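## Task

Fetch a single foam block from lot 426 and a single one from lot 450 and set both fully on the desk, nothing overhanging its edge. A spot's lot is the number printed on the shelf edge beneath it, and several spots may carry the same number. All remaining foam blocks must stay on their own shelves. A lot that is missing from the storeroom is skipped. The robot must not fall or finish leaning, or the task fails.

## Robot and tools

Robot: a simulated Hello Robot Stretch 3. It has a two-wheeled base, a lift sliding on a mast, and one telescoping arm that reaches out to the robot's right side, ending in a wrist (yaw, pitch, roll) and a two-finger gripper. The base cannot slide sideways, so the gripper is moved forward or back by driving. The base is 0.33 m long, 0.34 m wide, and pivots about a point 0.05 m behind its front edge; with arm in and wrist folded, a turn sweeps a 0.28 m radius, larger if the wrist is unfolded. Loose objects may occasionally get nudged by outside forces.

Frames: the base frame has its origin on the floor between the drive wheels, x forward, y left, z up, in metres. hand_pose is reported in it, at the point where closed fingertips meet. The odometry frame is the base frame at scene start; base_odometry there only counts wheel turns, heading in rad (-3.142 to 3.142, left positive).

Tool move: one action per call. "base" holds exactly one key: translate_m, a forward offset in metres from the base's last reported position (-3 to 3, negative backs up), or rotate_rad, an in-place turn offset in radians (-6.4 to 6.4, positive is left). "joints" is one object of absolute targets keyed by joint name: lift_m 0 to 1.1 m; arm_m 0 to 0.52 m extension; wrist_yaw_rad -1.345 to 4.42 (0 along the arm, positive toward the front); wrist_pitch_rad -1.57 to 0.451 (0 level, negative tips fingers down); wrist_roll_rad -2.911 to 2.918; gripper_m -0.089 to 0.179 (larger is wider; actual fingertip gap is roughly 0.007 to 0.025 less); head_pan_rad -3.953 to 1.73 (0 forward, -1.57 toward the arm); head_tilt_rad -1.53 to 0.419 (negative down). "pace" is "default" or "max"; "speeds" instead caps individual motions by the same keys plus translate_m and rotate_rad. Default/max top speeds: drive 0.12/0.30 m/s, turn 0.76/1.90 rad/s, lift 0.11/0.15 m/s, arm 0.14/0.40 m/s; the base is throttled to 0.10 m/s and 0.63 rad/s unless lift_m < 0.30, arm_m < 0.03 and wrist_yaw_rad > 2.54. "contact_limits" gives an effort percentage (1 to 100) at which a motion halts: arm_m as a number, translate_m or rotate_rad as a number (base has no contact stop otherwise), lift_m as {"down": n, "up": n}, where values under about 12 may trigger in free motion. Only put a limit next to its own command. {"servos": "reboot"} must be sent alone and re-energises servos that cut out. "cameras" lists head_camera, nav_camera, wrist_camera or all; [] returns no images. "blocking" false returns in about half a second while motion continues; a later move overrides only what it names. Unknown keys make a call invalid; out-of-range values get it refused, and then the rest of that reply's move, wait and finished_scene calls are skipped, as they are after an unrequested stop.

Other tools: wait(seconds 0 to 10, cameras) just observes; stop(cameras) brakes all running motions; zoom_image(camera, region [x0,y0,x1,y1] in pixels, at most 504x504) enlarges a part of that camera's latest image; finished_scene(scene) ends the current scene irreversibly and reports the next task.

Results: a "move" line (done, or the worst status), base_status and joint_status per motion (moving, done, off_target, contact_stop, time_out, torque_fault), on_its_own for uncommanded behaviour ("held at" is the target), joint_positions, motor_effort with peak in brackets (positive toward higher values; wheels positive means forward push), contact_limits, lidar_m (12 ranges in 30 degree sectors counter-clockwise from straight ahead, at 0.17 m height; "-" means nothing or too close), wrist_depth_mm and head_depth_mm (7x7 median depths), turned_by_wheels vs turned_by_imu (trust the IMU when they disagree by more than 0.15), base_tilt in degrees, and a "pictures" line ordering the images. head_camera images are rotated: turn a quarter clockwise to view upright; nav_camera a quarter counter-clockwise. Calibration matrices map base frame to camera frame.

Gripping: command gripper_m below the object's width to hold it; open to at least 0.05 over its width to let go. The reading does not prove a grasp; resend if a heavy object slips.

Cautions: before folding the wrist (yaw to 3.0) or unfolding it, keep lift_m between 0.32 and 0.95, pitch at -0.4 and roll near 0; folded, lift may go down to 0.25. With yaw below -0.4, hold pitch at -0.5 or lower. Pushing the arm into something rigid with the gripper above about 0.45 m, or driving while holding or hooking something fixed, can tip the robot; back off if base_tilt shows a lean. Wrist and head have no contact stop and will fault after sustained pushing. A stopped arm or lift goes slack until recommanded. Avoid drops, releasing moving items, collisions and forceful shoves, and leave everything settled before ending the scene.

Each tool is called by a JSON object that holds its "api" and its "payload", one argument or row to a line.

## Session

{"api": "move", "payload": {
  "joints": {"head_pan_rad": -1.57, "head_tilt_rad": -0.3}
}}

Scene clock: 1.23 s.
move: done
base_odometry: x=+0.000 y=+0.000 heading=+0.000
turned_by_wheels: +0.000
turned_by_imu: +0.000
base_tilt: forward=-0.3 right=-1.2
lidar_m: 0.84 0.77 0.78 0.96 1.17 1.17 1.57 1.48 1.13 1.38 3.09 1.31
head_depth_mm: 1488 1540 1574 1622 1352 929 1243 / 1623 1677 1753 1801 1333 963 1554 / 1779 1867 1924 1955 1323 1524 1543 / 2017 2083 2184 2152 1313 1852 1534 / 2267 2363 2478 2426 1505 1982 1534 / 2584 2795 2877 2908 2529 1991 1523 / 2817 2963 3044 3150 2817 1951 1529
base_status: not commanded
joint_positions: lift_m=+0.306 arm_m=+0.001 wrist_yaw_rad=+2.853 wrist_pitch_rad=-0.337 wrist_roll_rad=+0.000 gripper_m=+0.037 head_pan_rad=-1.607 head_tilt_rad=-0.302
joint_status: all done
measured_speeds: all 0
motor_effort: left_wheel=-0.3(0.5) right_wheel=+0.6(1.0) lift_m=+26.4(27.3) arm_m=-8.9(9.1) wrist_yaw_rad=-0.5(2.2) wrist_pitch_rad=+2.0(2.2) wrist_roll_rad=+0.1(0.3) gripper_m=+0.3(1.0) head_pan_rad=+3.4(6.1) head_tilt_rad=-2.2(6.5)
hand_pose: x=+0.0453 y=+0.0786 z=+0.3376 quat_wxyz=(+0.218, +0.707, +0.017, +0.673) (m; base frame)
wrist_depth_mm: 133 - - - - - - / 136 - - - - - - / 145 - - - - - - / 156 186 877 853 816 - - / 170 180 724 673 669 681 647 / 571 193 126 562 129 572 572 / 506 205 313 495 479 495 492
pictures: head_camera (sideways), nav_camera (sideways), wrist_camera
camera_calibration:
head_camera: T_world_to_cam=[[-0.0373964, 0.248017, -0.968033, 1.27561], [0.995359, -0.0767067, -0.0581048, 0.0692271], [-0.0886657, -0.965714, -0.243998, 0.27372], [0, 0, 0, 1]] pos_world=[0.00306674, -0.0467279, 1.30564]
nav_camera: T_world_to_cam=[[0.00722111, -0.272328, 0.962177, -1.20935], [-0.99967, 0.0217518, 0.013659, 0.0384517], [-0.0246488, -0.961959, -0.272081, 0.307452], [0, 0, 0, 1]] pos_world=[0.0547502, -0.0344209, 1.24674]
wrist_camera: T_world_to_cam=[[0.968732, -0.247103, -0.0223289, -0.0102512], [-0.145362, -0.492322, -0.858189, 0.367545], [0.201068, 0.834601, -0.512847, 0.26461], [0, 0, 0, 1]] pos_world=[0.0101531, -0.0424262, 0.450899]

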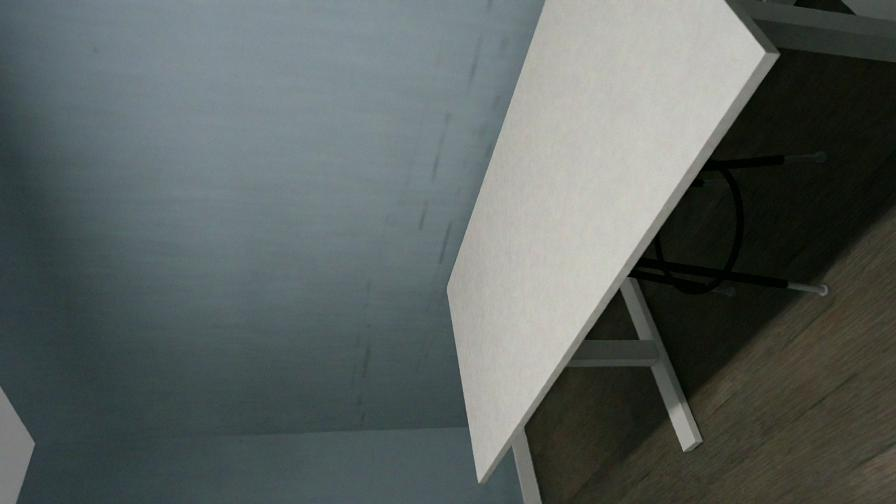

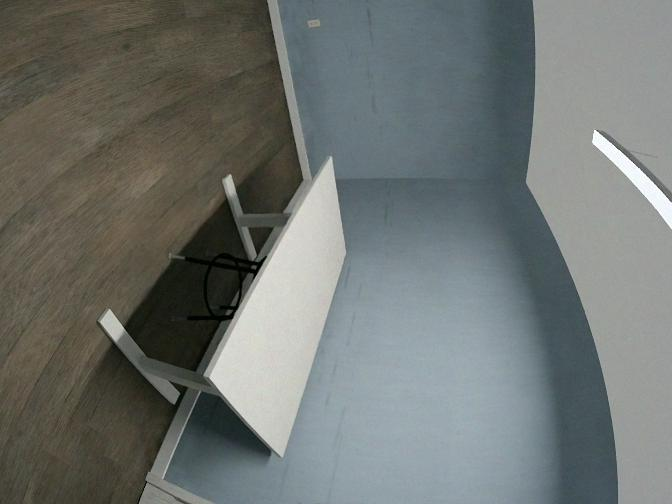

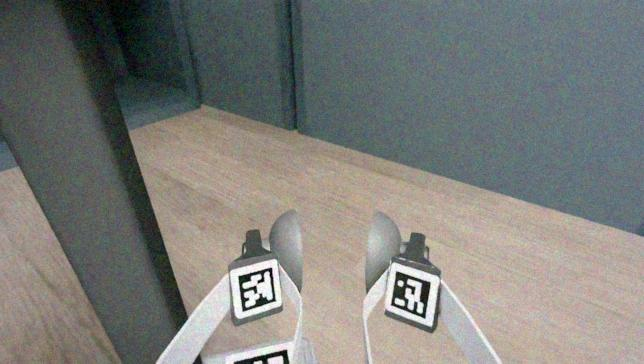

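{"api": "move", "payload": {
  "joints": {"head_pan_rad": 0.0},
  "cameras": ["head_camera", "nav_camera"]
}}

{"api": "move", "payload": {
  "joints": {"head_pan_rad": 1.57},
  "cameras": ["head_camera", "nav_camera"]
}}

{"api": "move", "payload": {
  "joints": {"head_pan_rad": -3.14},
  "cameras": ["head_camera", "nav_camera"]
}}

Scene clock: 8.40 s.
move: done
base_odometry: x=+0.000 y=+0.000 heading=+0.000
turned_by_wheels: +0.000
turned_by_imu: +0.000
base_tilt: forward=-0.3 right=-1.3
lidar_m: 0.84 0.77 0.78 0.96 1.17 1.17 1.57 1.48 1.13 1.38 3.08 1.31
head_depth_mm: 1105 1189 1279 1389 1504 1662 1558 / 996 1064 1133 1215 1315 1423 1486 / 911 956 1016 1089 1156 1240 1347 / 834 877 925 979 1041 1108 1186 / 769 808 850 893 942 999 1062 / 718 744 779 819 860 910 960 / 669 694 725 759 800 846 891
base_status: not commanded
joint_positions: lift_m=+0.306 arm_m=+0.001 wrist_yaw_rad=+2.853 wrist_pitch_rad=-0.337 wrist_roll_rad=+0.000 gripper_m=+0.037 head_pan_rad=+0.008 head_tilt_rad=-0.302
joint_status: all done
measured_speeds: translate_m=+0.000 rotate_rad=+0.000 lift_m=+0.000 arm_m=+0.000 wrist_yaw_rad=+0.000 wrist_pitch_rad=+0.000 wrist_roll_rad=+0.000 head_pan_rad=-0.024 head_tilt_rad=+0.000
motor_effort: left_wheel=-0.1(0.6) right_wheel=-0.1(1.5) lift_m=+26.8(27.4) arm_m=-12.7(12.9) wrist_yaw_rad=-0.7(2.2) wrist_pitch_rad=+2.1(2.1) wrist_roll_rad=+0.0(0.3) gripper_m=+0.4(1.2) head_pan_rad=-3.2(7.3) head_tilt_rad=+4.6(4.7)
hand_pose: x=+0.0453 y=+0.0786 z=+0.3376 quat_wxyz=(+0.218, +0.707, +0.017, +0.673) (m; base frame)
wrist_depth_mm: 133 - - - - - - / 136 - - - - - - / 145 - - - - - - / 156 186 880 886 812 - - / 169 180 718 679 659 688 651 / 575 193 126 564 129 579 570 / 503 204 315 502 486 490 490
pictures: head_camera (sideways), nav_camera (sideways)
camera_calibration:
head_camera: T_world_to_cam=[[-0.246092, -0.048387, -0.968038, 1.27691], [0.0323238, 0.997788, -0.0580913, 0.0750741], [0.968707, -0.0455865, -0.243984, 0.267161], [0, 0, 0, 1]] pos_world=[0.0530097, -0.000943308, 1.30564]
nav_camera: T_world_to_cam=[[0.271724, 0.0193329, 0.962181, -1.21097], [0.0227545, -0.999648, 0.0136597, 0.0322829], [0.962106, 0.0181822, -0.272069, 0.301414], [0, 0, 0, 1]] pos_world=[0.0383244, 0.0502027, 1.24674]

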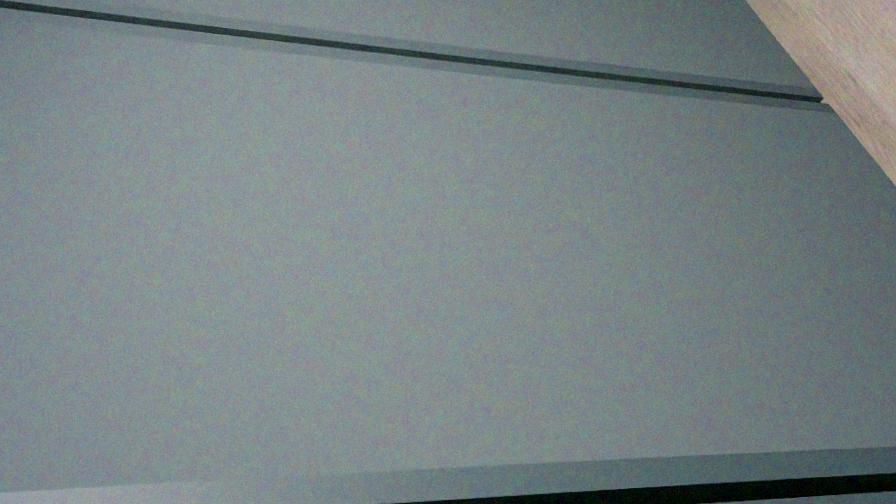

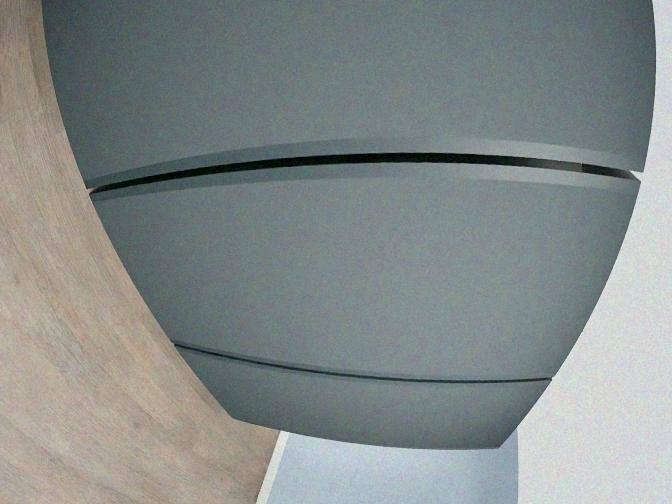

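Scene clock: 9.63 s.
move: done
base_odometry: x=+0.000 y=+0.000 heading=+0.000
turned_by_wheels: +0.000
turned_by_imu: +0.000
base_tilt: forward=-0.2 right=-1.3
lidar_m: 0.84 0.77 0.78 0.96 1.17 1.16 1.57 1.48 1.13 1.38 3.10 1.31
head_depth_mm: 781 800 823 847 872 899 931 / 871 888 917 947 977 1016 1047 / 968 998 1038 1071 1108 1165 1196 / 1101 1140 1182 1241 1286 1352 1393 / 1186 1241 1320 1386 1447 1530 1529 / 1346 1392 1525 1521 1597 1717 1466 / 1411 1451 1525 1552 1616 1640 1435
base_status: not commanded
joint_positions: lift_m=+0.306 arm_m=+0.001 wrist_yaw_rad=+2.853 wrist_pitch_rad=-0.337 wrist_roll_rad=+0.000 gripper_m=+0.037 head_pan_rad=+1.607 head_tilt_rad=-0.301
joint_status: all done
measured_speeds: all 0
motor_effort: left_wheel=-0.1(0.6) right_wheel=+0.3(1.3) lift_m=+26.7(27.0) arm_m=-12.1(12.9) wrist_yaw_rad=+0.8(1.6) wrist_pitch_rad=+2.1(2.1) wrist_roll_rad=+0.0(0.3) gripper_m=+0.3(0.9) head_pan_rad=-2.8(6.1) head_tilt_rad=+5.6(6.4)
hand_pose: x=+0.0453 y=+0.0786 z=+0.3376 quat_wxyz=(+0.218, +0.707, +0.017, +0.673) (m; base frame)
wrist_depth_mm: 134 - - - - - - / 136 - - - - - - / 145 - - - - - - / 156 186 883 868 820 - - / 169 181 735 669 666 687 664 / 571 192 126 559 129 568 570 / 504 204 314 502 483 496 496
pictures: head_camera (sideways), nav_camera (sideways)
camera_calibration:
head_camera: T_world_to_cam=[[0.0550737, -0.243757, -0.968271, 1.27543], [-0.998306, 0.00478455, -0.0579865, 0.081169], [0.0187674, 0.969825, -0.24308, 0.271809], [0, 0, 0, 1]] pos_world=[0.00568756, 0.0468997, 1.30574]
nav_camera: T_world_to_cam=[[-0.0267967, 0.270082, 0.962464, -1.20947], [0.998635, 0.0504054, 0.0136592, 0.0263195], [-0.0448243, 0.961517, -0.271065, 0.306333], [0, 0, 0, 1]] pos_world=[-0.0449622, 0.0307851, 1.24674]

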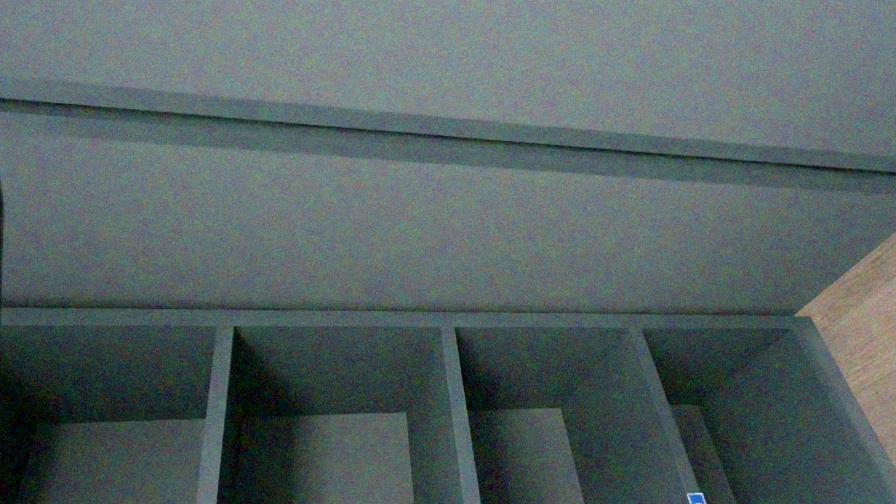

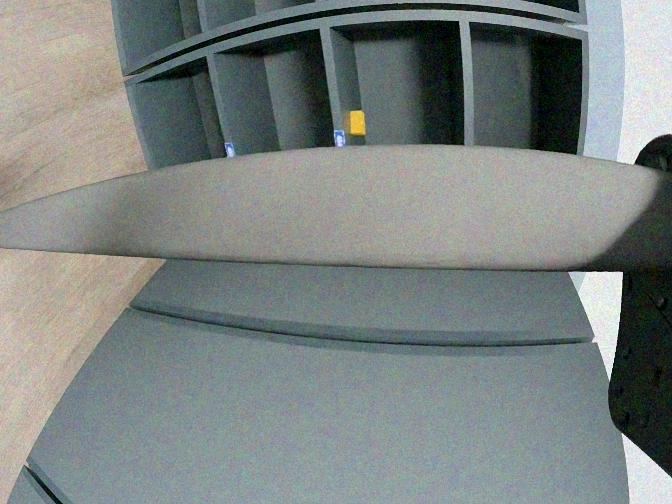

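Scene clock: 13.13 s.
move: done
base_odometry: x=+0.000 y=+0.000 heading=+0.000
turned_by_wheels: +0.000
turned_by_imu: +0.000
base_tilt: forward=-0.4 right=-1.2
lidar_m: 0.84 0.77 0.78 0.96 1.17 1.17 1.57 1.48 1.13 1.37 3.10 1.31
head_depth_mm: 1520 1609 1697 1699 1733 1709 1469 / 1419 1512 1629 1694 1758 1867 1506 / 1818 1881 1959 1629 1695 1787 1542 / 1700 1790 1871 1994 2110 2013 1547 / 1577 1635 1724 1801 1914 1938 1546 / 1434 1498 1574 1641 1718 1800 1535 / 1340 1394 1459 1523 1585 1661 1519
base_status: not commanded
joint_positions: lift_m=+0.306 arm_m=+0.001 wrist_yaw_rad=+2.853 wrist_pitch_rad=-0.337 wrist_roll_rad=+0.000 gripper_m=+0.037 head_pan_rad=-3.148 head_tilt_rad=-0.300
joint_status: all done
measured_speeds: translate_m=+0.000 rotate_rad=+0.000 lift_m=+0.000 arm_m=+0.000 wrist_yaw_rad=+0.000 wrist_pitch_rad=+0.000 wrist_roll_rad=+0.000 head_pan_rad=+0.024 head_tilt_rad=+0.000
motor_effort: left_wheel=-0.3(0.9) right_wheel=+0.5(1.3) lift_m=+26.5(27.0) arm_m=-12.0(12.8) wrist_yaw_rad=-0.7(1.6) wrist_pitch_rad=+2.1(2.2) wrist_roll_rad=-0.1(0.3) gripper_m=+0.6(1.0) head_pan_rad=+3.4(5.8) head_tilt_rad=+4.9(5.9)
hand_pose: x=+0.0453 y=+0.0786 z=+0.3376 quat_wxyz=(+0.218, +0.707, +0.017, +0.673) (m; base frame)
wrist_depth_mm: 133 - - - - - - / 136 - - - - - - / 144 - - - - - - / 156 186 875 867 822 - - / 170 180 720 669 666 689 661 / 573 193 126 559 129 576 573 / 505 205 313 499 481 495 492
pictures: head_camera (sideways), nav_camera (sideways)
camera_calibration:
head_camera: T_world_to_cam=[[0.245096, 0.044648, -0.96847, 1.27448], [-0.047437, -0.99719, -0.0579772, 0.0754404], [-0.968338, 0.0601513, -0.242289, 0.276834], [0, 0, 0, 1]] pos_world=[-0.0407227, 0.00167349, 1.30574]
nav_camera: T_world_to_cam=[[-0.270295, -0.0152723, 0.962657, -1.20832], [-0.00769954, 0.999876, 0.0137009, 0.0324207], [-0.962747, -0.00370874, -0.270379, 0.311045], [0, 0, 0, 1]] pos_world=[-0.0268943, -0.0497169, 1.24685]

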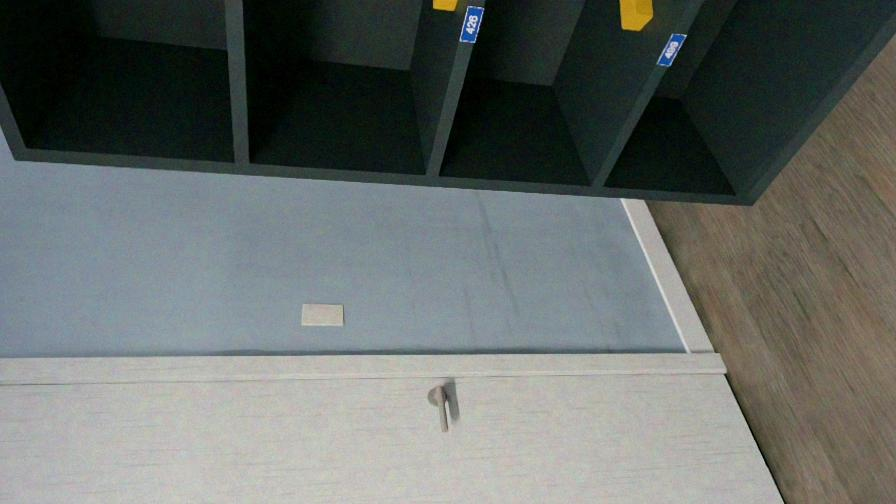

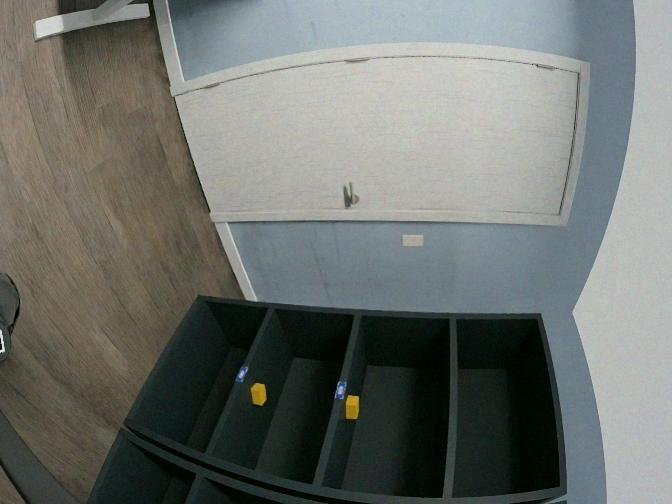

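{"api": "move", "payload": {
  "joints": {"head_pan_rad": -3.9},
  "cameras": ["head_camera", "nav_camera"]
}}

{"api": "zoom_image", "payload": {
  "camera": "nav_camera",
  "region": [100, 0, 500, 504]
}}

Scene clock: 23.40 s.
move: done
base_odometry: x=+0.000 y=+0.000 heading=+0.000
turned_by_wheels: +0.000
turned_by_imu: +0.000
base_tilt: forward=-0.4 right=-1.2
lidar_m: 0.84 0.77 0.78 0.96 1.17 1.16 1.57 1.49 1.13 1.37 3.10 1.31
head_depth_mm: - - - - - - - / - - - - - - - / 1390 1428 1519 1496 1639 1681 1505 / 1086 1129 1262 1294 1482 1377 1406 / 1365 1098 1538 1271 1519 1381 1440 / 1438 1483 1578 1616 1692 1717 1442 / 1450 1496 1597 1590 1685 1710 1434
base_status: not commanded
joint_positions: lift_m=+0.306 arm_m=+0.001 wrist_yaw_rad=+2.853 wrist_pitch_rad=-0.337 wrist_roll_rad=+0.000 gripper_m=+0.037 head_pan_rad=-3.916 head_tilt_rad=-0.300
joint_status: all done
measured_speeds: all 0
motor_effort: left_wheel=-0.1(0.6) right_wheel=+0.3(1.0) lift_m=+26.0(27.0) arm_m=-12.0(12.5) wrist_yaw_rad=+0.4(1.4) wrist_pitch_rad=+2.0(2.1) wrist_roll_rad=+0.0(0.3) gripper_m=+0.4(1.1) head_pan_rad=-0.4(4.5) head_tilt_rad=+6.2(6.2)
hand_pose: x=+0.0453 y=+0.0786 z=+0.3376 quat_wxyz=(+0.218, +0.707, +0.017, +0.673) (m; base frame)
wrist_depth_mm: 134 - - - - - - / 136 - - - - - - / 145 - - - - - - / 155 186 872 871 825 - - / 169 181 736 665 659 685 666 / 574 193 126 559 128 572 570 / 504 204 316 494 483 493 494
pictures: head_camera (sideways), nav_camera (sideways)
camera_calibration:
head_camera: T_world_to_cam=[[0.207305, -0.138166, -0.96847, 1.27471], [-0.726915, -0.684276, -0.0579771, 0.0795346], [-0.65469, 0.716015, -0.242288, 0.274921], [0, 0, 0, 1]] pos_world=[-0.0264512, 0.0336985, 1.30574]
nav_camera: T_world_to_cam=[[-0.205013, 0.17681, 0.962657, -1.20873], [0.689094, 0.724543, 0.0136779, 0.0281986], [-0.695068, 0.666165, -0.270379, 0.309361], [0, 0, 0, 1]] pos_world=[-0.0522097, -0.0128019, 1.24685]

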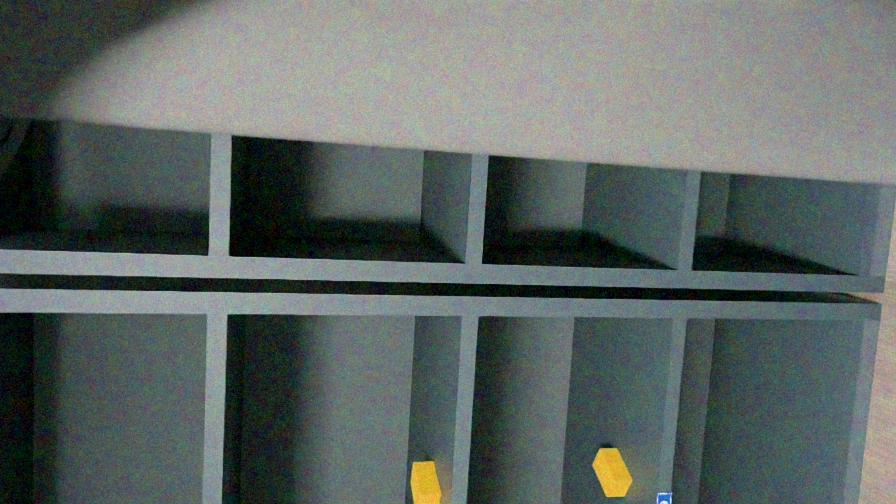

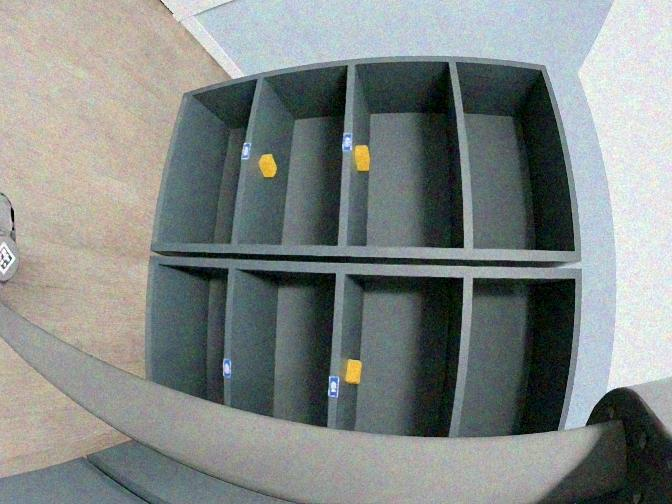

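Scaled by 1.000.

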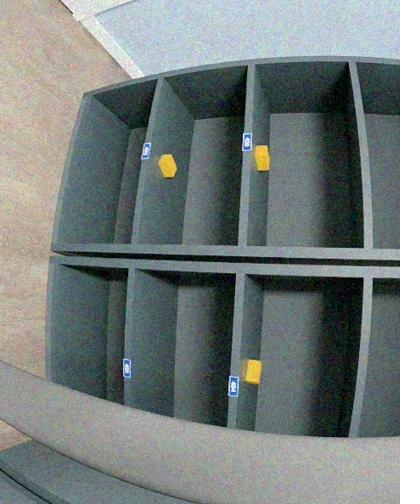

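{"api": "move", "payload": {
  "base": {"rotate_rad": 2.83},
  "joints": {"lift_m": 0.28, "head_pan_rad": -0.1, "head_tilt_rad": -0.35},
  "pace": "max",
  "cameras": ["head_camera", "nav_camera"]
}}

{"api": "zoom_image", "payload": {
  "camera": "nav_camera",
  "region": [150, 100, 450, 400]
}}

Scene clock: 69.83 s.
move: done
base_odometry: x=+0.000 y=+0.000 heading=+2.830
turned_by_wheels: +2.830
turned_by_imu: +2.776
base_tilt: forward=-0.4 right=-1.3
lidar_m: 1.57 1.54 1.48 1.13 2.21 3.10 1.07 0.80 0.77 0.81 1.13 1.16
head_depth_mm: 962 1001 1063 1133 1426 1609 1404 / 1387 1433 1512 1227 1305 1288 1358 / 1449 1496 1596 1660 1571 1706 1437 / 1516 1580 1698 1764 1562 1771 1468 / 1593 1646 1757 1893 1736 1747 1461 / 1458 1497 1599 1633 1692 1729 1452 / 1322 1393 1859 1945 2099 1769 1451
base_status: done
joint_positions: lift_m=+0.280 arm_m=+0.001 wrist_yaw_rad=+2.853 wrist_pitch_rad=-0.339 wrist_roll_rad=+0.000 gripper_m=+0.037 head_pan_rad=-0.092 head_tilt_rad=-0.350
joint_status: all done
measured_speeds: translate_m=+0.000 rotate_rad=+0.000 lift_m=+0.000 arm_m=+0.000 wrist_yaw_rad=+0.000 wrist_pitch_rad=+0.000 wrist_roll_rad=+0.000 head_pan_rad=-0.024 head_tilt_rad=+0.000
motor_effort: left_wheel=-6.4(14.9) right_wheel=+7.7(14.7) lift_m=+27.8(29.5) arm_m=-12.3(13.1) wrist_yaw_rad=-0.5(2.0) wrist_pitch_rad=+2.3(2.4) wrist_roll_rad=-0.1(0.4) gripper_m=+0.4(1.1) head_pan_rad=-3.3(5.8) head_tilt_rad=-3.6(7.3)
hand_pose: x=+0.0452 y=+0.0785 z=+0.3109 quat_wxyz=(+0.218, +0.707, +0.018, +0.673) (m; base frame)
wrist_depth_mm: 133 - - - - - - / 136 - - - - - - / 145 - - - - - - / 156 186 818 824 813 797 795 / 171 181 696 621 617 645 643 / 542 194 126 526 129 543 540 / 476 206 285 454 456 464 468
pictures: head_camera (sideways), nav_camera (sideways)
camera_calibration:
head_camera: T_world_to_cam=[[-0.295807, -0.0190969, -0.955057, 1.26027], [0.129622, 0.98975, -0.0599383, 0.0768538], [0.946412, -0.141527, -0.2903, 0.327625], [0, 0, 0, 1]] pos_world=[0.0527677, -0.00563101, 1.30335]
nav_camera: T_world_to_cam=[[0.318105, -0.0123459, 0.947975, -1.19268], [-0.0771779, -0.996934, 0.0129145, 0.0338471], [0.944909, -0.0772709, -0.318082, 0.361454], [0, 0, 0, 1]] pos_world=[0.0404692, 0.0469485, 1.24517]

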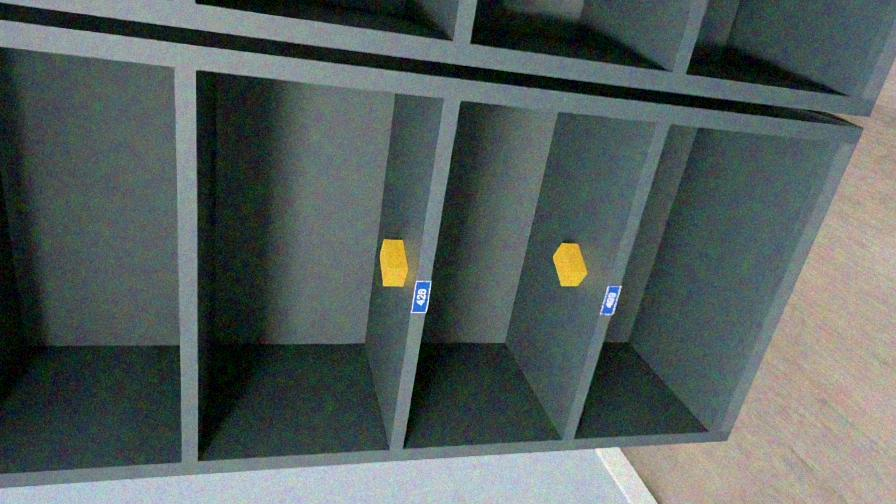

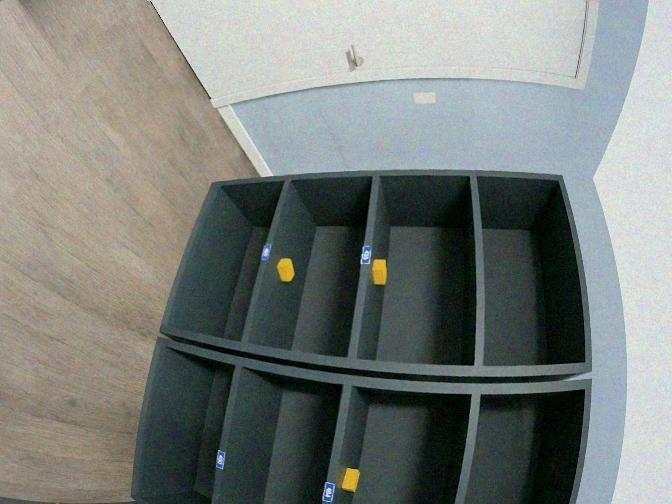

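Scaled by 1.680 from the camera's 672x504 image, which has a finer 792x594 frame.

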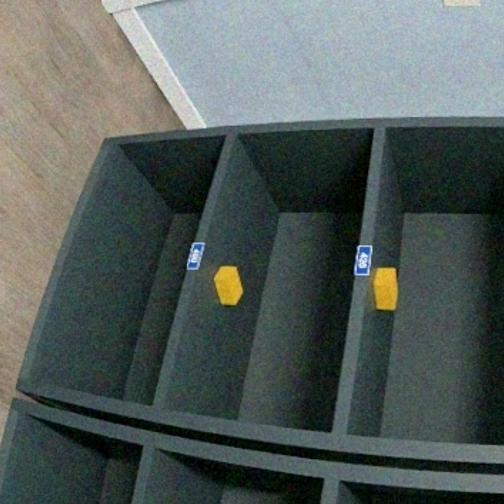

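{"api": "move", "payload": {
  "base": {"rotate_rad": 0.2},
  "joints": {"head_pan_rad": -0.97},
  "pace": "max",
  "cameras": ["head_camera", "nav_camera"]
}}

{"api": "zoom_image", "payload": {
  "camera": "head_camera",
  "region": [392, 0, 896, 504]
}}

Scene clock: 85.40 s.
move: done
base_odometry: x=+0.000 y=+0.000 heading=+3.029
turned_by_wheels: +0.200
turned_by_imu: +0.196
base_tilt: forward=-0.2 right=-1.2
lidar_m: 1.57 1.49 1.13 1.33 2.01 1.66 0.92 0.78 0.77 0.88 1.36 1.16
head_depth_mm: 1133 1179 1227 1284 1307 1329 1349 / 1370 1339 1420 1381 1474 1543 1484 / 1451 1506 1631 1688 1577 1738 1485 / 1409 1458 1588 1687 1561 1761 1463 / 1366 1435 1529 1479 1545 1694 1412 / 1340 1394 1486 1444 1532 1665 1393 / 1306 1341 1425 1254 1372 1370 1349
base_status: done
joint_positions: lift_m=+0.280 arm_m=+0.001 wrist_yaw_rad=+2.853 wrist_pitch_rad=-0.339 wrist_roll_rad=+0.000 gripper_m=+0.037 head_pan_rad=-0.997 head_tilt_rad=-0.350
joint_status: all done
measured_speeds: all 0
motor_effort: left_wheel=-6.2(14.5) right_wheel=+8.4(13.4) lift_m=+24.5(25.0) arm_m=-11.3(11.5) wrist_yaw_rad=+0.0(2.2) wrist_pitch_rad=+2.3(2.4) wrist_roll_rad=+0.2(0.3) gripper_m=+0.3(0.7) head_pan_rad=+3.5(4.7) head_tilt_rad=-3.1(3.9)
hand_pose: x=+0.0452 y=+0.0785 z=+0.3109 quat_wxyz=(+0.218, +0.707, +0.018, +0.673) (m; base frame)
wrist_depth_mm: 133 - - - - - - / 136 - - - - - - / 144 - - - - - - / 155 186 833 818 808 799 797 / 170 181 683 636 629 643 642 / 544 194 126 530 129 537 537 / 478 206 284 455 453 464 460
pictures: head_camera (sideways), nav_camera (sideways)
camera_calibration:
head_camera: T_world_to_cam=[[-0.198039, 0.221229, -0.954902, 1.2595], [0.858271, 0.509686, -0.0599159, 0.072434], [0.473446, -0.831431, -0.290812, 0.331181], [0, 0, 0, 1]] pos_world=[0.0304646, -0.0402005, 1.30335]
nav_camera: T_world_to_cam=[[0.187126, -0.258145, 0.947811, -1.19169], [-0.831545, -0.555306, 0.012929, 0.0384299], [0.522988, -0.790567, -0.318572, 0.364635], [0, 0, 0, 1]] pos_world=[0.0642533, 0.00197921, 1.24516]

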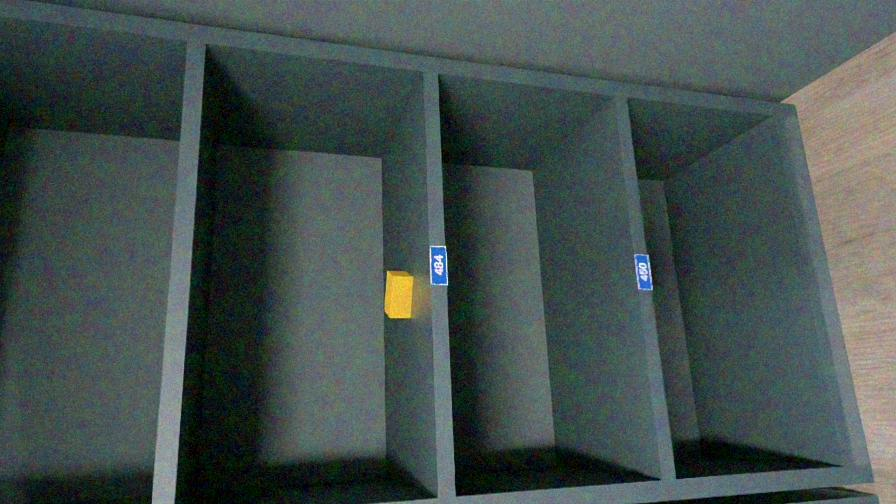

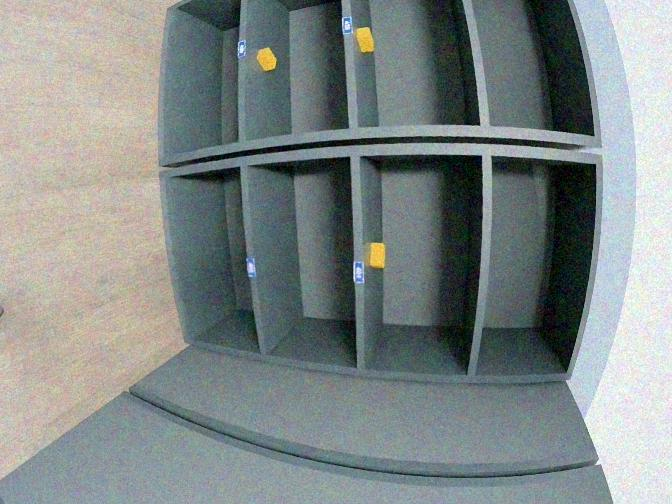

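Scaled by 1.000.

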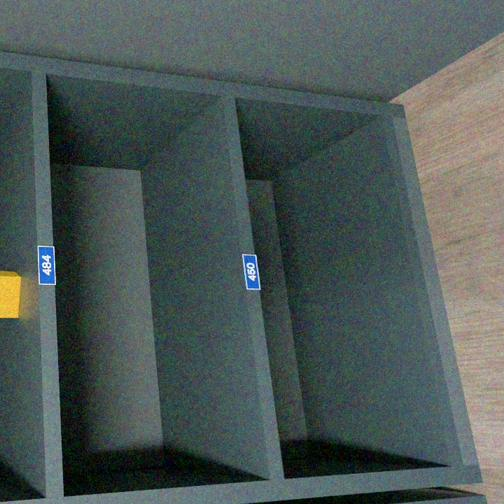

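{"api": "move", "payload": {
  "base": {"translate_m": 0.94},
  "joints": {"head_pan_rad": -1.6, "head_tilt_rad": -0.5},
  "pace": "max",
  "cameras": []
}}

{"api": "move", "payload": {
  "base": {"rotate_rad": 0.897},
  "pace": "max",
  "cameras": ["head_camera"]
}}

{"api": "zoom_image", "payload": {
  "camera": "head_camera",
  "region": [260, 100, 660, 400]
}}

Scene clock: 98.30 s.
move: done
base_odometry: x=-0.934 y=+0.105 heading=+3.029
turned_by_wheels: +0.000
turned_by_imu: +0.000
base_tilt: forward=-0.3 right=-1.3
lidar_m: 0.64 0.86 0.86 0.97 1.66 2.99 1.67 1.41 1.41 0.63 0.77 0.91
head_depth_mm: 1144 1242 1309 1446 1583 1639 1322 / 1054 1347 1306 1516 1587 1569 1315 / 898 1413 1158 1587 1240 1517 1306 / 767 1250 1125 817 1228 1055 1239 / 518 561 610 669 743 833 944 / 519 568 626 659 785 878 831 / 579 639 714 689 900 931 761
base_status: done
joint_positions: lift_m=+0.280 arm_m=+0.001 wrist_yaw_rad=+2.853 wrist_pitch_rad=-0.339 wrist_roll_rad=+0.000 gripper_m=+0.037 head_pan_rad=-1.600 head_tilt_rad=-0.501
joint_status: all done
measured_speeds: all 0
motor_effort: left_wheel=-0.8(13.4) right_wheel=+9.2(13.9) lift_m=+25.9(29.4) arm_m=-10.5(11.6) wrist_yaw_rad=-0.5(1.8) wrist_pitch_rad=+2.3(2.4) wrist_roll_rad=-0.1(0.3) gripper_m=+0.6(1.1) head_pan_rad=+3.5(5.0) head_tilt_rad=+4.1(6.2)
hand_pose: x=+0.0452 y=+0.0785 z=+0.3109 quat_wxyz=(+0.218, +0.707, +0.018, +0.673) (m; base frame)
wrist_depth_mm: 133 - - - - - 649 / 136 - - - - - 697 / 144 - - - - - 757 / 156 185 822 813 805 809 757 / 171 181 686 629 627 649 639 / 539 193 126 530 129 542 540 / 475 206 285 457 453 464 461
pictures: none
No camera images: "cameras" was empty.

Scene clock: 99.97 s.
move: done
base_odometry: x=-0.934 y=+0.105 heading=-2.358
turned_by_wheels: +0.897
turned_by_imu: +0.878
base_tilt: forward=-0.2 right=-1.2
lidar_m: 0.86 0.91 1.22 1.71 1.88 1.44 1.41 0.63 0.63 0.92 0.63 0.86
head_depth_mm: 749 808 879 740 561 968 786 / 751 811 882 733 557 964 780 / 752 813 887 725 578 953 776 / 755 814 888 615 575 948 774 / 754 817 894 707 570 941 767 / 758 820 891 699 565 935 767 / 759 822 895 694 558 933 762
base_status: done
joint_positions: lift_m=+0.280 arm_m=+0.001 wrist_yaw_rad=+2.853 wrist_pitch_rad=-0.339 wrist_roll_rad=+0.000 gripper_m=+0.037 head_pan_rad=-1.600 head_tilt_rad=-0.500
joint_status: not commanded
measured_speeds: all 0
motor_effort: left_wheel=-6.8(15.4) right_wheel=+7.9(13.8) lift_m=+25.8(27.2) arm_m=-12.4(12.8) wrist_yaw_rad=+0.4(1.3) wrist_pitch_rad=+2.2(2.4) wrist_roll_rad=+0.0(0.3) gripper_m=+0.5(1.0) head_pan_rad=+3.2(3.9) head_tilt_rad=+3.7(4.8)
hand_pose: x=+0.0452 y=+0.0785 z=+0.3109 quat_wxyz=(+0.218, +0.707, +0.018, +0.673) (m; base frame)
wrist_depth_mm: 133 - - - - - - / 136 - - - - - - / 144 - - - - - 890 / 156 186 823 818 817 800 789 / 171 182 681 630 629 642 647 / 536 194 126 533 128 538 539 / 473 206 286 454 451 463 465
pictures: head_camera (sideways)
camera_calibration:
head_camera: T_world_to_cam=[[-0.0337138, 0.43323, -0.900652, 1.18764], [0.996237, -0.0574224, -0.0649131, 0.0780703], [-0.0798399, -0.899452, -0.429664, 0.515282], [0, 0, 0, 1]] pos_world=[0.0034034, -0.0465665, 1.29612]

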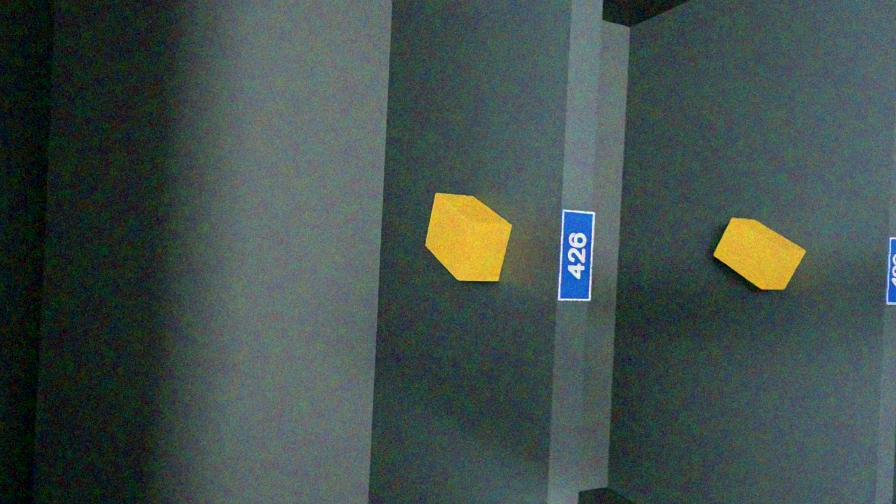

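Scaled by 1.260 from the camera's 896x504 image, which has a finer 1280x720 frame.

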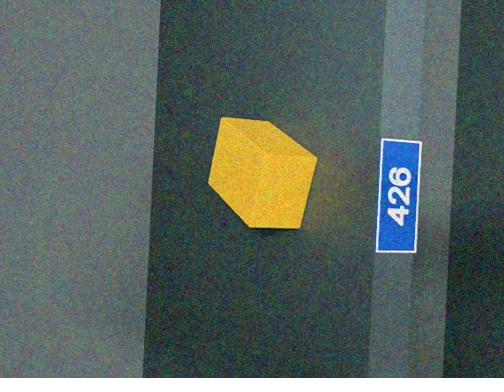

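{"api": "move", "payload": {
  "joints": {"lift_m": 0.7, "wrist_pitch_rad": -0.4},
  "pace": "max",
  "cameras": []
}}

{"api": "move", "payload": {
  "joints": {"wrist_yaw_rad": 0.0},
  "cameras": []
}}

{"api": "move", "payload": {
  "joints": {"lift_m": 0.98, "wrist_pitch_rad": -0.2, "gripper_m": 0.179},
  "pace": "max",
  "cameras": ["wrist_camera"]
}}

Scene clock: 110.33 s.
move: done
base_odometry: x=-0.934 y=+0.105 heading=-2.358
turned_by_wheels: +0.000
turned_by_imu: +0.000
base_tilt: forward=-0.5 right=-1.3
lidar_m: 0.86 0.91 1.21 1.72 1.88 1.44 1.41 0.63 0.63 0.92 0.63 0.86
head_depth_mm: 748 806 876 738 563 970 785 / 752 813 879 732 557 960 779 / 751 812 883 724 578 952 778 / 752 813 890 615 573 947 772 / 755 816 891 706 568 942 770 / 758 821 894 701 565 940 765 / 759 822 894 692 559 935 762
base_status: not commanded
joint_positions: lift_m=+0.700 arm_m=+0.001 wrist_yaw_rad=+2.853 wrist_pitch_rad=-0.413 wrist_roll_rad=+0.000 gripper_m=+0.037 head_pan_rad=-1.600 head_tilt_rad=-0.500
joint_status: all done
measured_speeds: all 0
motor_effort: left_wheel=-6.6(7.2) right_wheel=+8.9(9.1) lift_m=+26.8(32.7) arm_m=-8.3(10.8) wrist_yaw_rad=-0.4(2.1) wrist_pitch_rad=+2.0(3.9) wrist_roll_rad=+0.1(0.3) gripper_m=+0.5(1.0) head_pan_rad=+2.2(3.1) head_tilt_rad=+2.8(3.8)
hand_pose: x=+0.0428 y=+0.0701 z=+0.7138 quat_wxyz=(+0.243, +0.705, +0.044, +0.664) (m; base frame)
wrist_depth_mm: 134 - - - - - - / 138 - - - - - - / 150 - - - - - - / 163 182 - - - - - / - 191 - - - - - / - 207 126 977 128 - 949 / 890 864 838 898 849 872 878
pictures: none
No camera images: "cameras" was empty.

Scene clock: 112.77 s.
move: done
base_odometry: x=-0.934 y=+0.105 heading=-2.358
turned_by_wheels: +0.000
turned_by_imu: +0.000
base_tilt: forward=-0.4 right=-1.0
lidar_m: 0.86 0.91 1.22 1.72 1.88 1.44 1.41 0.63 0.62 0.92 0.64 0.86
head_depth_mm: 750 809 878 740 561 968 785 / 751 811 883 730 556 960 783 / 753 813 885 723 578 954 776 / 755 816 887 615 572 949 772 / 754 817 886 709 568 944 769 / 756 821 892 700 564 941 765 / 760 821 895 692 559 933 762
base_status: not commanded
joint_positions: lift_m=+0.700 arm_m=+0.001 wrist_yaw_rad=+0.003 wrist_pitch_rad=-0.413 wrist_roll_rad=+0.000 gripper_m=+0.037 head_pan_rad=-1.600 head_tilt_rad=-0.500
joint_status: all done
measured_speeds: all 0
motor_effort: left_wheel=-6.6(7.1) right_wheel=+8.6(9.0) lift_m=+24.0(26.6) arm_m=-6.7(8.7) wrist_yaw_rad=-3.5(6.4) wrist_pitch_rad=+2.0(2.1) wrist_roll_rad=+0.1(0.3) gripper_m=+0.4(0.8) head_pan_rad=+1.9(2.7) head_tilt_rad=+1.7(2.9)
hand_pose: x=-0.0208 y=-0.3705 z=+0.7138 quat_wxyz=(+0.693, +0.146, -0.691, -0.144) (m; base frame)
wrist_depth_mm: - - - - - - 570 / - - - - - - 630 / - - - - - - 623 / - - - - - - - / - - - 152 152 - - / - - 126 150 126 - - / - - 108 - - - -
pictures: none
No camera images: "cameras" was empty.

Scene clock: 115.43 s.
move: done
base_odometry: x=-0.934 y=+0.105 heading=-2.358
turned_by_wheels: +0.000
turned_by_imu: +0.000
base_tilt: forward=-0.4 right=-1.3
lidar_m: 0.86 0.91 1.22 1.72 1.88 1.44 1.41 0.63 0.63 0.92 0.64 0.86
head_depth_mm: 751 812 878 740 561 - - / 749 809 884 732 533 - - / 750 813 887 723 551 - - / 755 814 890 613 571 - - / 755 818 893 708 566 944 769 / 756 820 894 699 530 936 766 / 759 820 897 690 559 936 762
base_status: not commanded
joint_positions: lift_m=+0.980 arm_m=+0.001 wrist_yaw_rad=+0.003 wrist_pitch_rad=-0.221 wrist_roll_rad=+0.000 gripper_m=+0.179 head_pan_rad=-1.600 head_tilt_rad=-0.500
joint_status: all done
measured_speeds: all 0
motor_effort: left_wheel=-6.6(7.0) right_wheel=+7.7(8.9) lift_m=+26.3(33.6) arm_m=-4.8(7.2) wrist_yaw_rad=-3.6(4.7) wrist_pitch_rad=+3.4(5.5) wrist_roll_rad=-0.2(0.3) gripper_m=+0.3(83.9) head_pan_rad=+1.8(2.3) head_tilt_rad=+2.0(2.1)
hand_pose: x=-0.0208 y=-0.3902 z=+1.0390 quat_wxyz=(+0.703, +0.079, -0.702, -0.077) (m; base frame)
wrist_depth_mm: - - - - - - 568 / - - - - - - 592 / - - - - - - - / - - - - - - - / - 142 - 267 - - - / - 126 - - - - - / - - - - - - 105
pictures: wrist_camera
camera_calibration:
wrist_camera: T_world_to_cam=[[-0.998874, -0.0440346, -0.0176408, -0.0130034], [-0.0020051, 0.410742, -0.91175, 1.14011], [0.0473944, -0.910688, -0.410367, 0.238145], [0, 0, 0, 1]] pos_world=[-0.0219894, -0.251986, 1.13699]

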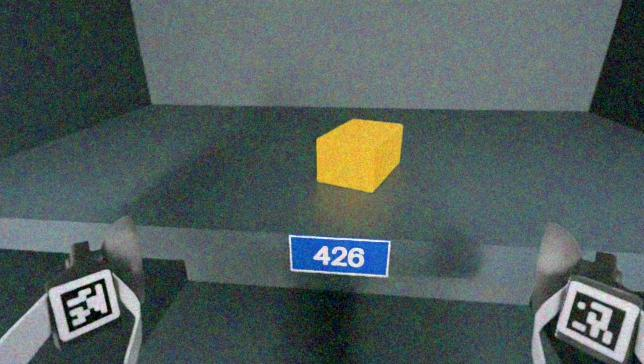

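{"api": "move", "payload": {
  "base": {"translate_m": 0.115},
  "joints": {"wrist_yaw_rad": -0.39, "lift_m": 0.964},
  "cameras": []
}}

{"api": "move", "payload": {
  "joints": {"arm_m": 0.115},
  "contact_limits": {"arm_m": 35},
  "cameras": ["wrist_camera"]
}}

Scene clock: 137.13 s.
move: done
base_odometry: x=-1.015 y=+0.024 heading=-2.358
turned_by_wheels: +0.000
turned_by_imu: +0.001
base_tilt: forward=-0.1 right=-1.3
lidar_m: 0.74 0.79 1.16 3.77 2.03 1.56 1.52 0.71 0.80 0.93 0.57 0.75
head_depth_mm: 755 816 886 741 562 - - / 757 818 888 654 554 - - / 761 821 890 722 550 - - / 761 823 892 716 538 982 - / 763 824 895 707 569 946 770 / 766 827 899 699 566 941 766 / 751 807 836 693 783 877 780
base_status: done
joint_positions: lift_m=+0.964 arm_m=+0.001 wrist_yaw_rad=-0.387 wrist_pitch_rad=-0.221 wrist_roll_rad=+0.000 gripper_m=+0.179 head_pan_rad=-1.600 head_tilt_rad=-0.500
joint_status: all done
measured_speeds: all 0
motor_effort: left_wheel=+1.5(7.8) right_wheel=+12.0(13.5) lift_m=+28.9(29.7) arm_m=-1.9(3.7) wrist_yaw_rad=-3.7(5.6) wrist_pitch_rad=+3.5(3.6) wrist_roll_rad=-0.1(0.3) gripper_m=+0.3(1.1) head_pan_rad=+0.8(1.7) head_tilt_rad=-0.5(1.1)
hand_pose: x=-0.1139 y=-0.3721 z=+1.0230 quat_wxyz=(+0.675, -0.058, -0.704, -0.212) (m; base frame)
wrist_depth_mm: - - - - - - - / - - - - - - - / - - - - - - - / - - - - - - - / - 142 - 279 - - - / - 139 - - - - - / - - - - - 681 105
pictures: none
No camera images: "cameras" was empty.

Scene clock: 139.23 s.
move: done
base_odometry: x=-1.015 y=+0.024 heading=-2.358
turned_by_wheels: +0.000
turned_by_imu: +0.000
base_tilt: forward=-0.3 right=-1.1
lidar_m: 0.74 0.79 1.16 3.77 2.03 1.56 1.52 0.71 0.80 0.93 0.57 0.75
head_depth_mm: 756 814 887 842 - 934 785 / 757 815 890 835 - - 761 / 761 818 893 775 - - 760 / 761 822 892 760 - - 775 / 763 824 897 707 569 940 771 / 765 825 899 699 563 938 766 / 752 811 834 693 783 873 783
base_status: not commanded
joint_positions: lift_m=+0.964 arm_m=+0.115 wrist_yaw_rad=-0.387 wrist_pitch_rad=-0.221 wrist_roll_rad=+0.000 gripper_m=+0.179 head_pan_rad=-1.600 head_tilt_rad=-0.500
joint_status: all done
measured_speeds: all 0
motor_effort: left_wheel=+1.4(1.8) right_wheel=+11.3(12.2) lift_m=+27.5(28.9) arm_m=+12.8(14.3) wrist_yaw_rad=-3.3(4.0) wrist_pitch_rad=+3.4(3.6) wrist_roll_rad=+0.3(0.3) gripper_m=+1.0(1.0) head_pan_rad=-0.1(1.0) head_tilt_rad=-0.4(1.3)
contact_limits: arm_m 35 (drawing in: default 31, maximum 55; extending or still: default 39, maximum 69)
hand_pose: x=-0.1139 y=-0.4865 z=+1.0230 quat_wxyz=(+0.675, -0.058, -0.704, -0.212) (m; base frame)
wrist_depth_mm: - - - - - 611 - / - - - - - - - / - - - - - - - / - - - - - - - / - 143 - - - - - / - 126 - - 181 - - / 149 154 161 172 186 664 105
pictures: wrist_camera
camera_calibration:
wrist_camera: T_world_to_cam=[[-0.940575, 0.339128, -0.0176429, 0.0825332], [0.15435, 0.380659, -0.911743, 1.16796], [-0.302482, -0.860285, -0.410383, 0.132939], [0, 0, 0, 1]] pos_world=[-0.0624346, -0.358218, 1.12089]

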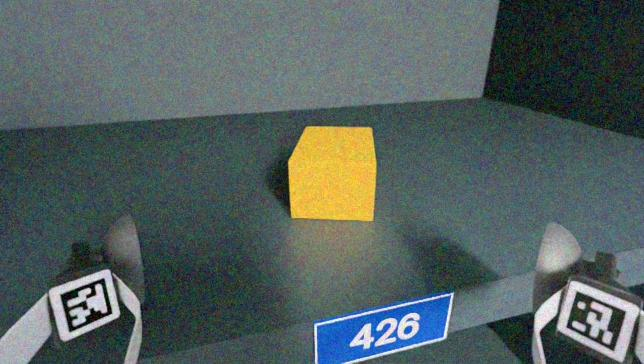

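{"api": "move", "payload": {
  "base": {"translate_m": -0.046},
  "joints": {"arm_m": 0.24},
  "speeds": {"arm_m": 0.08, "translate_m": 0.03},
  "contact_limits": {"arm_m": 35},
  "cameras": ["wrist_camera"]
}}

Scene clock: 153.50 s.
move: done
base_odometry: x=-0.983 y=+0.057 heading=-2.358
turned_by_wheels: +0.000
turned_by_imu: +0.000
base_tilt: forward=-0.2 right=-1.2
lidar_m: 0.79 0.83 1.19 1.70 1.97 1.51 1.48 0.68 0.73 0.93 0.60 0.79
head_depth_mm: 751 813 886 308 - 971 786 / 755 817 876 353 583 961 783 / 757 817 868 345 335 953 777 / 760 820 890 360 399 950 773 / 759 821 893 709 569 942 770 / 761 825 898 701 564 938 765 / 765 827 889 691 562 917 762
base_status: done
joint_positions: lift_m=+0.964 arm_m=+0.240 wrist_yaw_rad=-0.387 wrist_pitch_rad=-0.221 wrist_roll_rad=+0.000 gripper_m=+0.179 head_pan_rad=-1.600 head_tilt_rad=-0.500
joint_status: all done
measured_speeds: all 0
motor_effort: left_wheel=-3.7(10.8) right_wheel=-8.5(11.8) lift_m=+23.8(25.2) arm_m=+12.8(14.6) wrist_yaw_rad=-3.9(3.9) wrist_pitch_rad=+3.5(3.6) wrist_roll_rad=+0.0(0.4) gripper_m=+0.6(1.2) head_pan_rad=-0.1(0.8) head_tilt_rad=-1.9(2.3)
contact_limits: arm_m 35 (drawing in: default 31, maximum 55; extending or still: default 39, maximum 69)
hand_pose: x=-0.1139 y=-0.6115 z=+1.0230 quat_wxyz=(+0.675, -0.058, -0.704, -0.212) (m; base frame)
wrist_depth_mm: - - - - - 496 - / - - - - - 522 - / - - - - - - - / - - - 191 - - - / - 143 - 154 153 - - / - 126 - 123 122 - - / 148 153 153 121 119 156 107
pictures: wrist_camera
camera_calibration:
wrist_camera: T_world_to_cam=[[-0.940532, 0.339245, -0.0176912, 0.125037], [0.154435, 0.380614, -0.911747, 1.21553], [-0.302572, -0.860259, -0.410371, 0.0253962], [0, 0, 0, 1]] pos_world=[-0.0624346, -0.483218, 1.12089]

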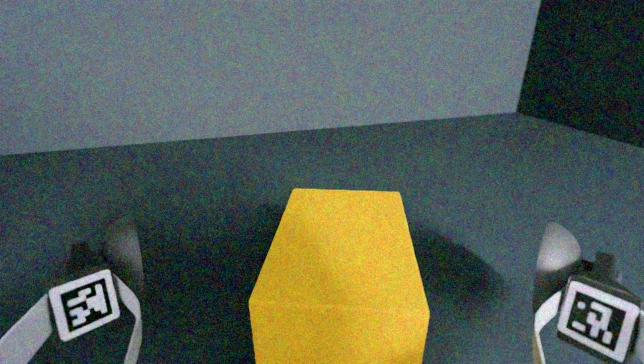

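{"api": "move", "payload": {
  "joints": {"gripper_m": 0.035},
  "cameras": []
}}

{"api": "move", "payload": {
  "joints": {"lift_m": 1.03},
  "speeds": {"lift_m": 0.05},
  "cameras": ["wrist_camera"]
}}

Scene clock: 160.33 s.
move: done
base_odometry: x=-0.983 y=+0.057 heading=-2.358
turned_by_wheels: +0.000
turned_by_imu: +0.000
base_tilt: forward=-0.4 right=-1.3
lidar_m: 0.79 0.83 1.19 1.70 1.97 1.51 1.48 0.68 0.73 0.93 0.59 0.79
head_depth_mm: 756 811 882 308 - 967 786 / 754 816 878 353 583 959 781 / 756 817 867 346 334 952 775 / 757 825 893 361 399 950 775 / 761 820 897 709 570 942 771 / 764 823 901 700 565 942 766 / 763 828 891 692 560 915 766
base_status: not commanded
joint_positions: lift_m=+0.964 arm_m=+0.240 wrist_yaw_rad=-0.387 wrist_pitch_rad=-0.221 wrist_roll_rad=+0.000 gripper_m=+0.036 head_pan_rad=-1.600 head_tilt_rad=-0.500
joint_status: all done
measured_speeds: all 0
motor_effort: left_wheel=-3.7(4.4) right_wheel=-8.0(8.7) lift_m=+27.3(27.8) arm_m=+8.2(10.4) wrist_yaw_rad=-2.5(4.3) wrist_pitch_rad=+3.4(3.6) wrist_roll_rad=-0.2(0.3) gripper_m=-17.1(90.5) head_pan_rad=-0.8(1.8) head_tilt_rad=-2.3(3.5)
contact_limits: arm_m 35 (drawing in: default 31, maximum 55; extending or still: default 39, maximum 69)
hand_pose: x=-0.1140 y=-0.6115 z=+1.0231 quat_wxyz=(+0.675, -0.059, -0.704, -0.212) (m; base frame)
wrist_depth_mm: - - - - - 490 - / - - - - - 523 - / - - - - - - - / - - - 181 - - - / - - 151 154 154 - - / - - 130 123 126 - - / 159 148 130 124 121 122 162
pictures: none
No camera images: "cameras" was empty.

Scene clock: 162.20 s.
move: done
base_odometry: x=-0.983 y=+0.057 heading=-2.358
turned_by_wheels: +0.000
turned_by_imu: +0.000
base_tilt: forward=-0.4 right=-1.3
lidar_m: 0.79 0.84 1.19 1.70 1.98 1.51 1.48 0.68 0.73 0.93 0.60 0.79
head_depth_mm: 754 814 - 663 561 970 786 / 754 816 345 649 560 961 778 / 755 806 318 304 579 955 776 / 758 822 330 348 575 946 773 / 761 822 895 708 569 943 769 / 762 822 898 701 564 937 767 / 763 827 890 693 562 913 762
base_status: not commanded
joint_positions: lift_m=+1.030 arm_m=+0.240 wrist_yaw_rad=-0.387 wrist_pitch_rad=-0.221 wrist_roll_rad=+0.000 gripper_m=+0.036 head_pan_rad=-1.600 head_tilt_rad=-0.500
joint_status: all done
measured_speeds: all 0
motor_effort: left_wheel=-3.8(4.3) right_wheel=-8.5(8.7) lift_m=+29.5(32.5) arm_m=+8.2(9.3) wrist_yaw_rad=-2.4(4.0) wrist_pitch_rad=+3.4(3.5) wrist_roll_rad=-0.2(0.4) gripper_m=-17.0(17.7) head_pan_rad=-1.6(2.2) head_tilt_rad=-2.2(3.7)
contact_limits: arm_m 35 (drawing in: default 31, maximum 55; extending or still: default 39, maximum 69)
hand_pose: x=-0.1140 y=-0.6115 z=+1.0891 quat_wxyz=(+0.675, -0.059, -0.704, -0.212) (m; base frame)
wrist_depth_mm: - - - - - 494 - / - - - - - 522 - / - - - - - 554 - / - - - - - - - / - - 151 158 152 - - / - - 130 124 127 - - / - - 127 123 117 109 -
pictures: wrist_camera
camera_calibration:
wrist_camera: T_world_to_cam=[[-0.940502, 0.339331, -0.017626, 0.126173], [0.154216, 0.380059, -0.912016, 1.27583], [-0.302776, -0.860471, -0.409776, 0.0517013], [0, 0, 0, 1]] pos_world=[-0.0624342, -0.483218, 1.18699]

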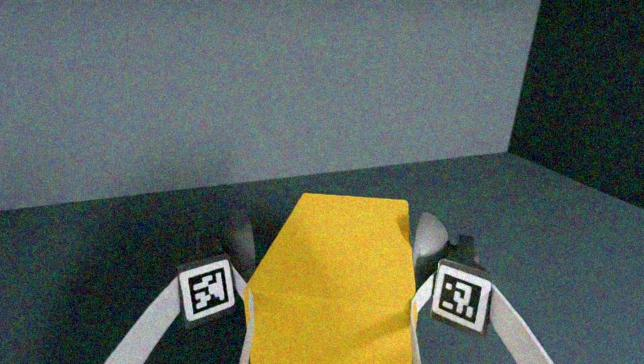

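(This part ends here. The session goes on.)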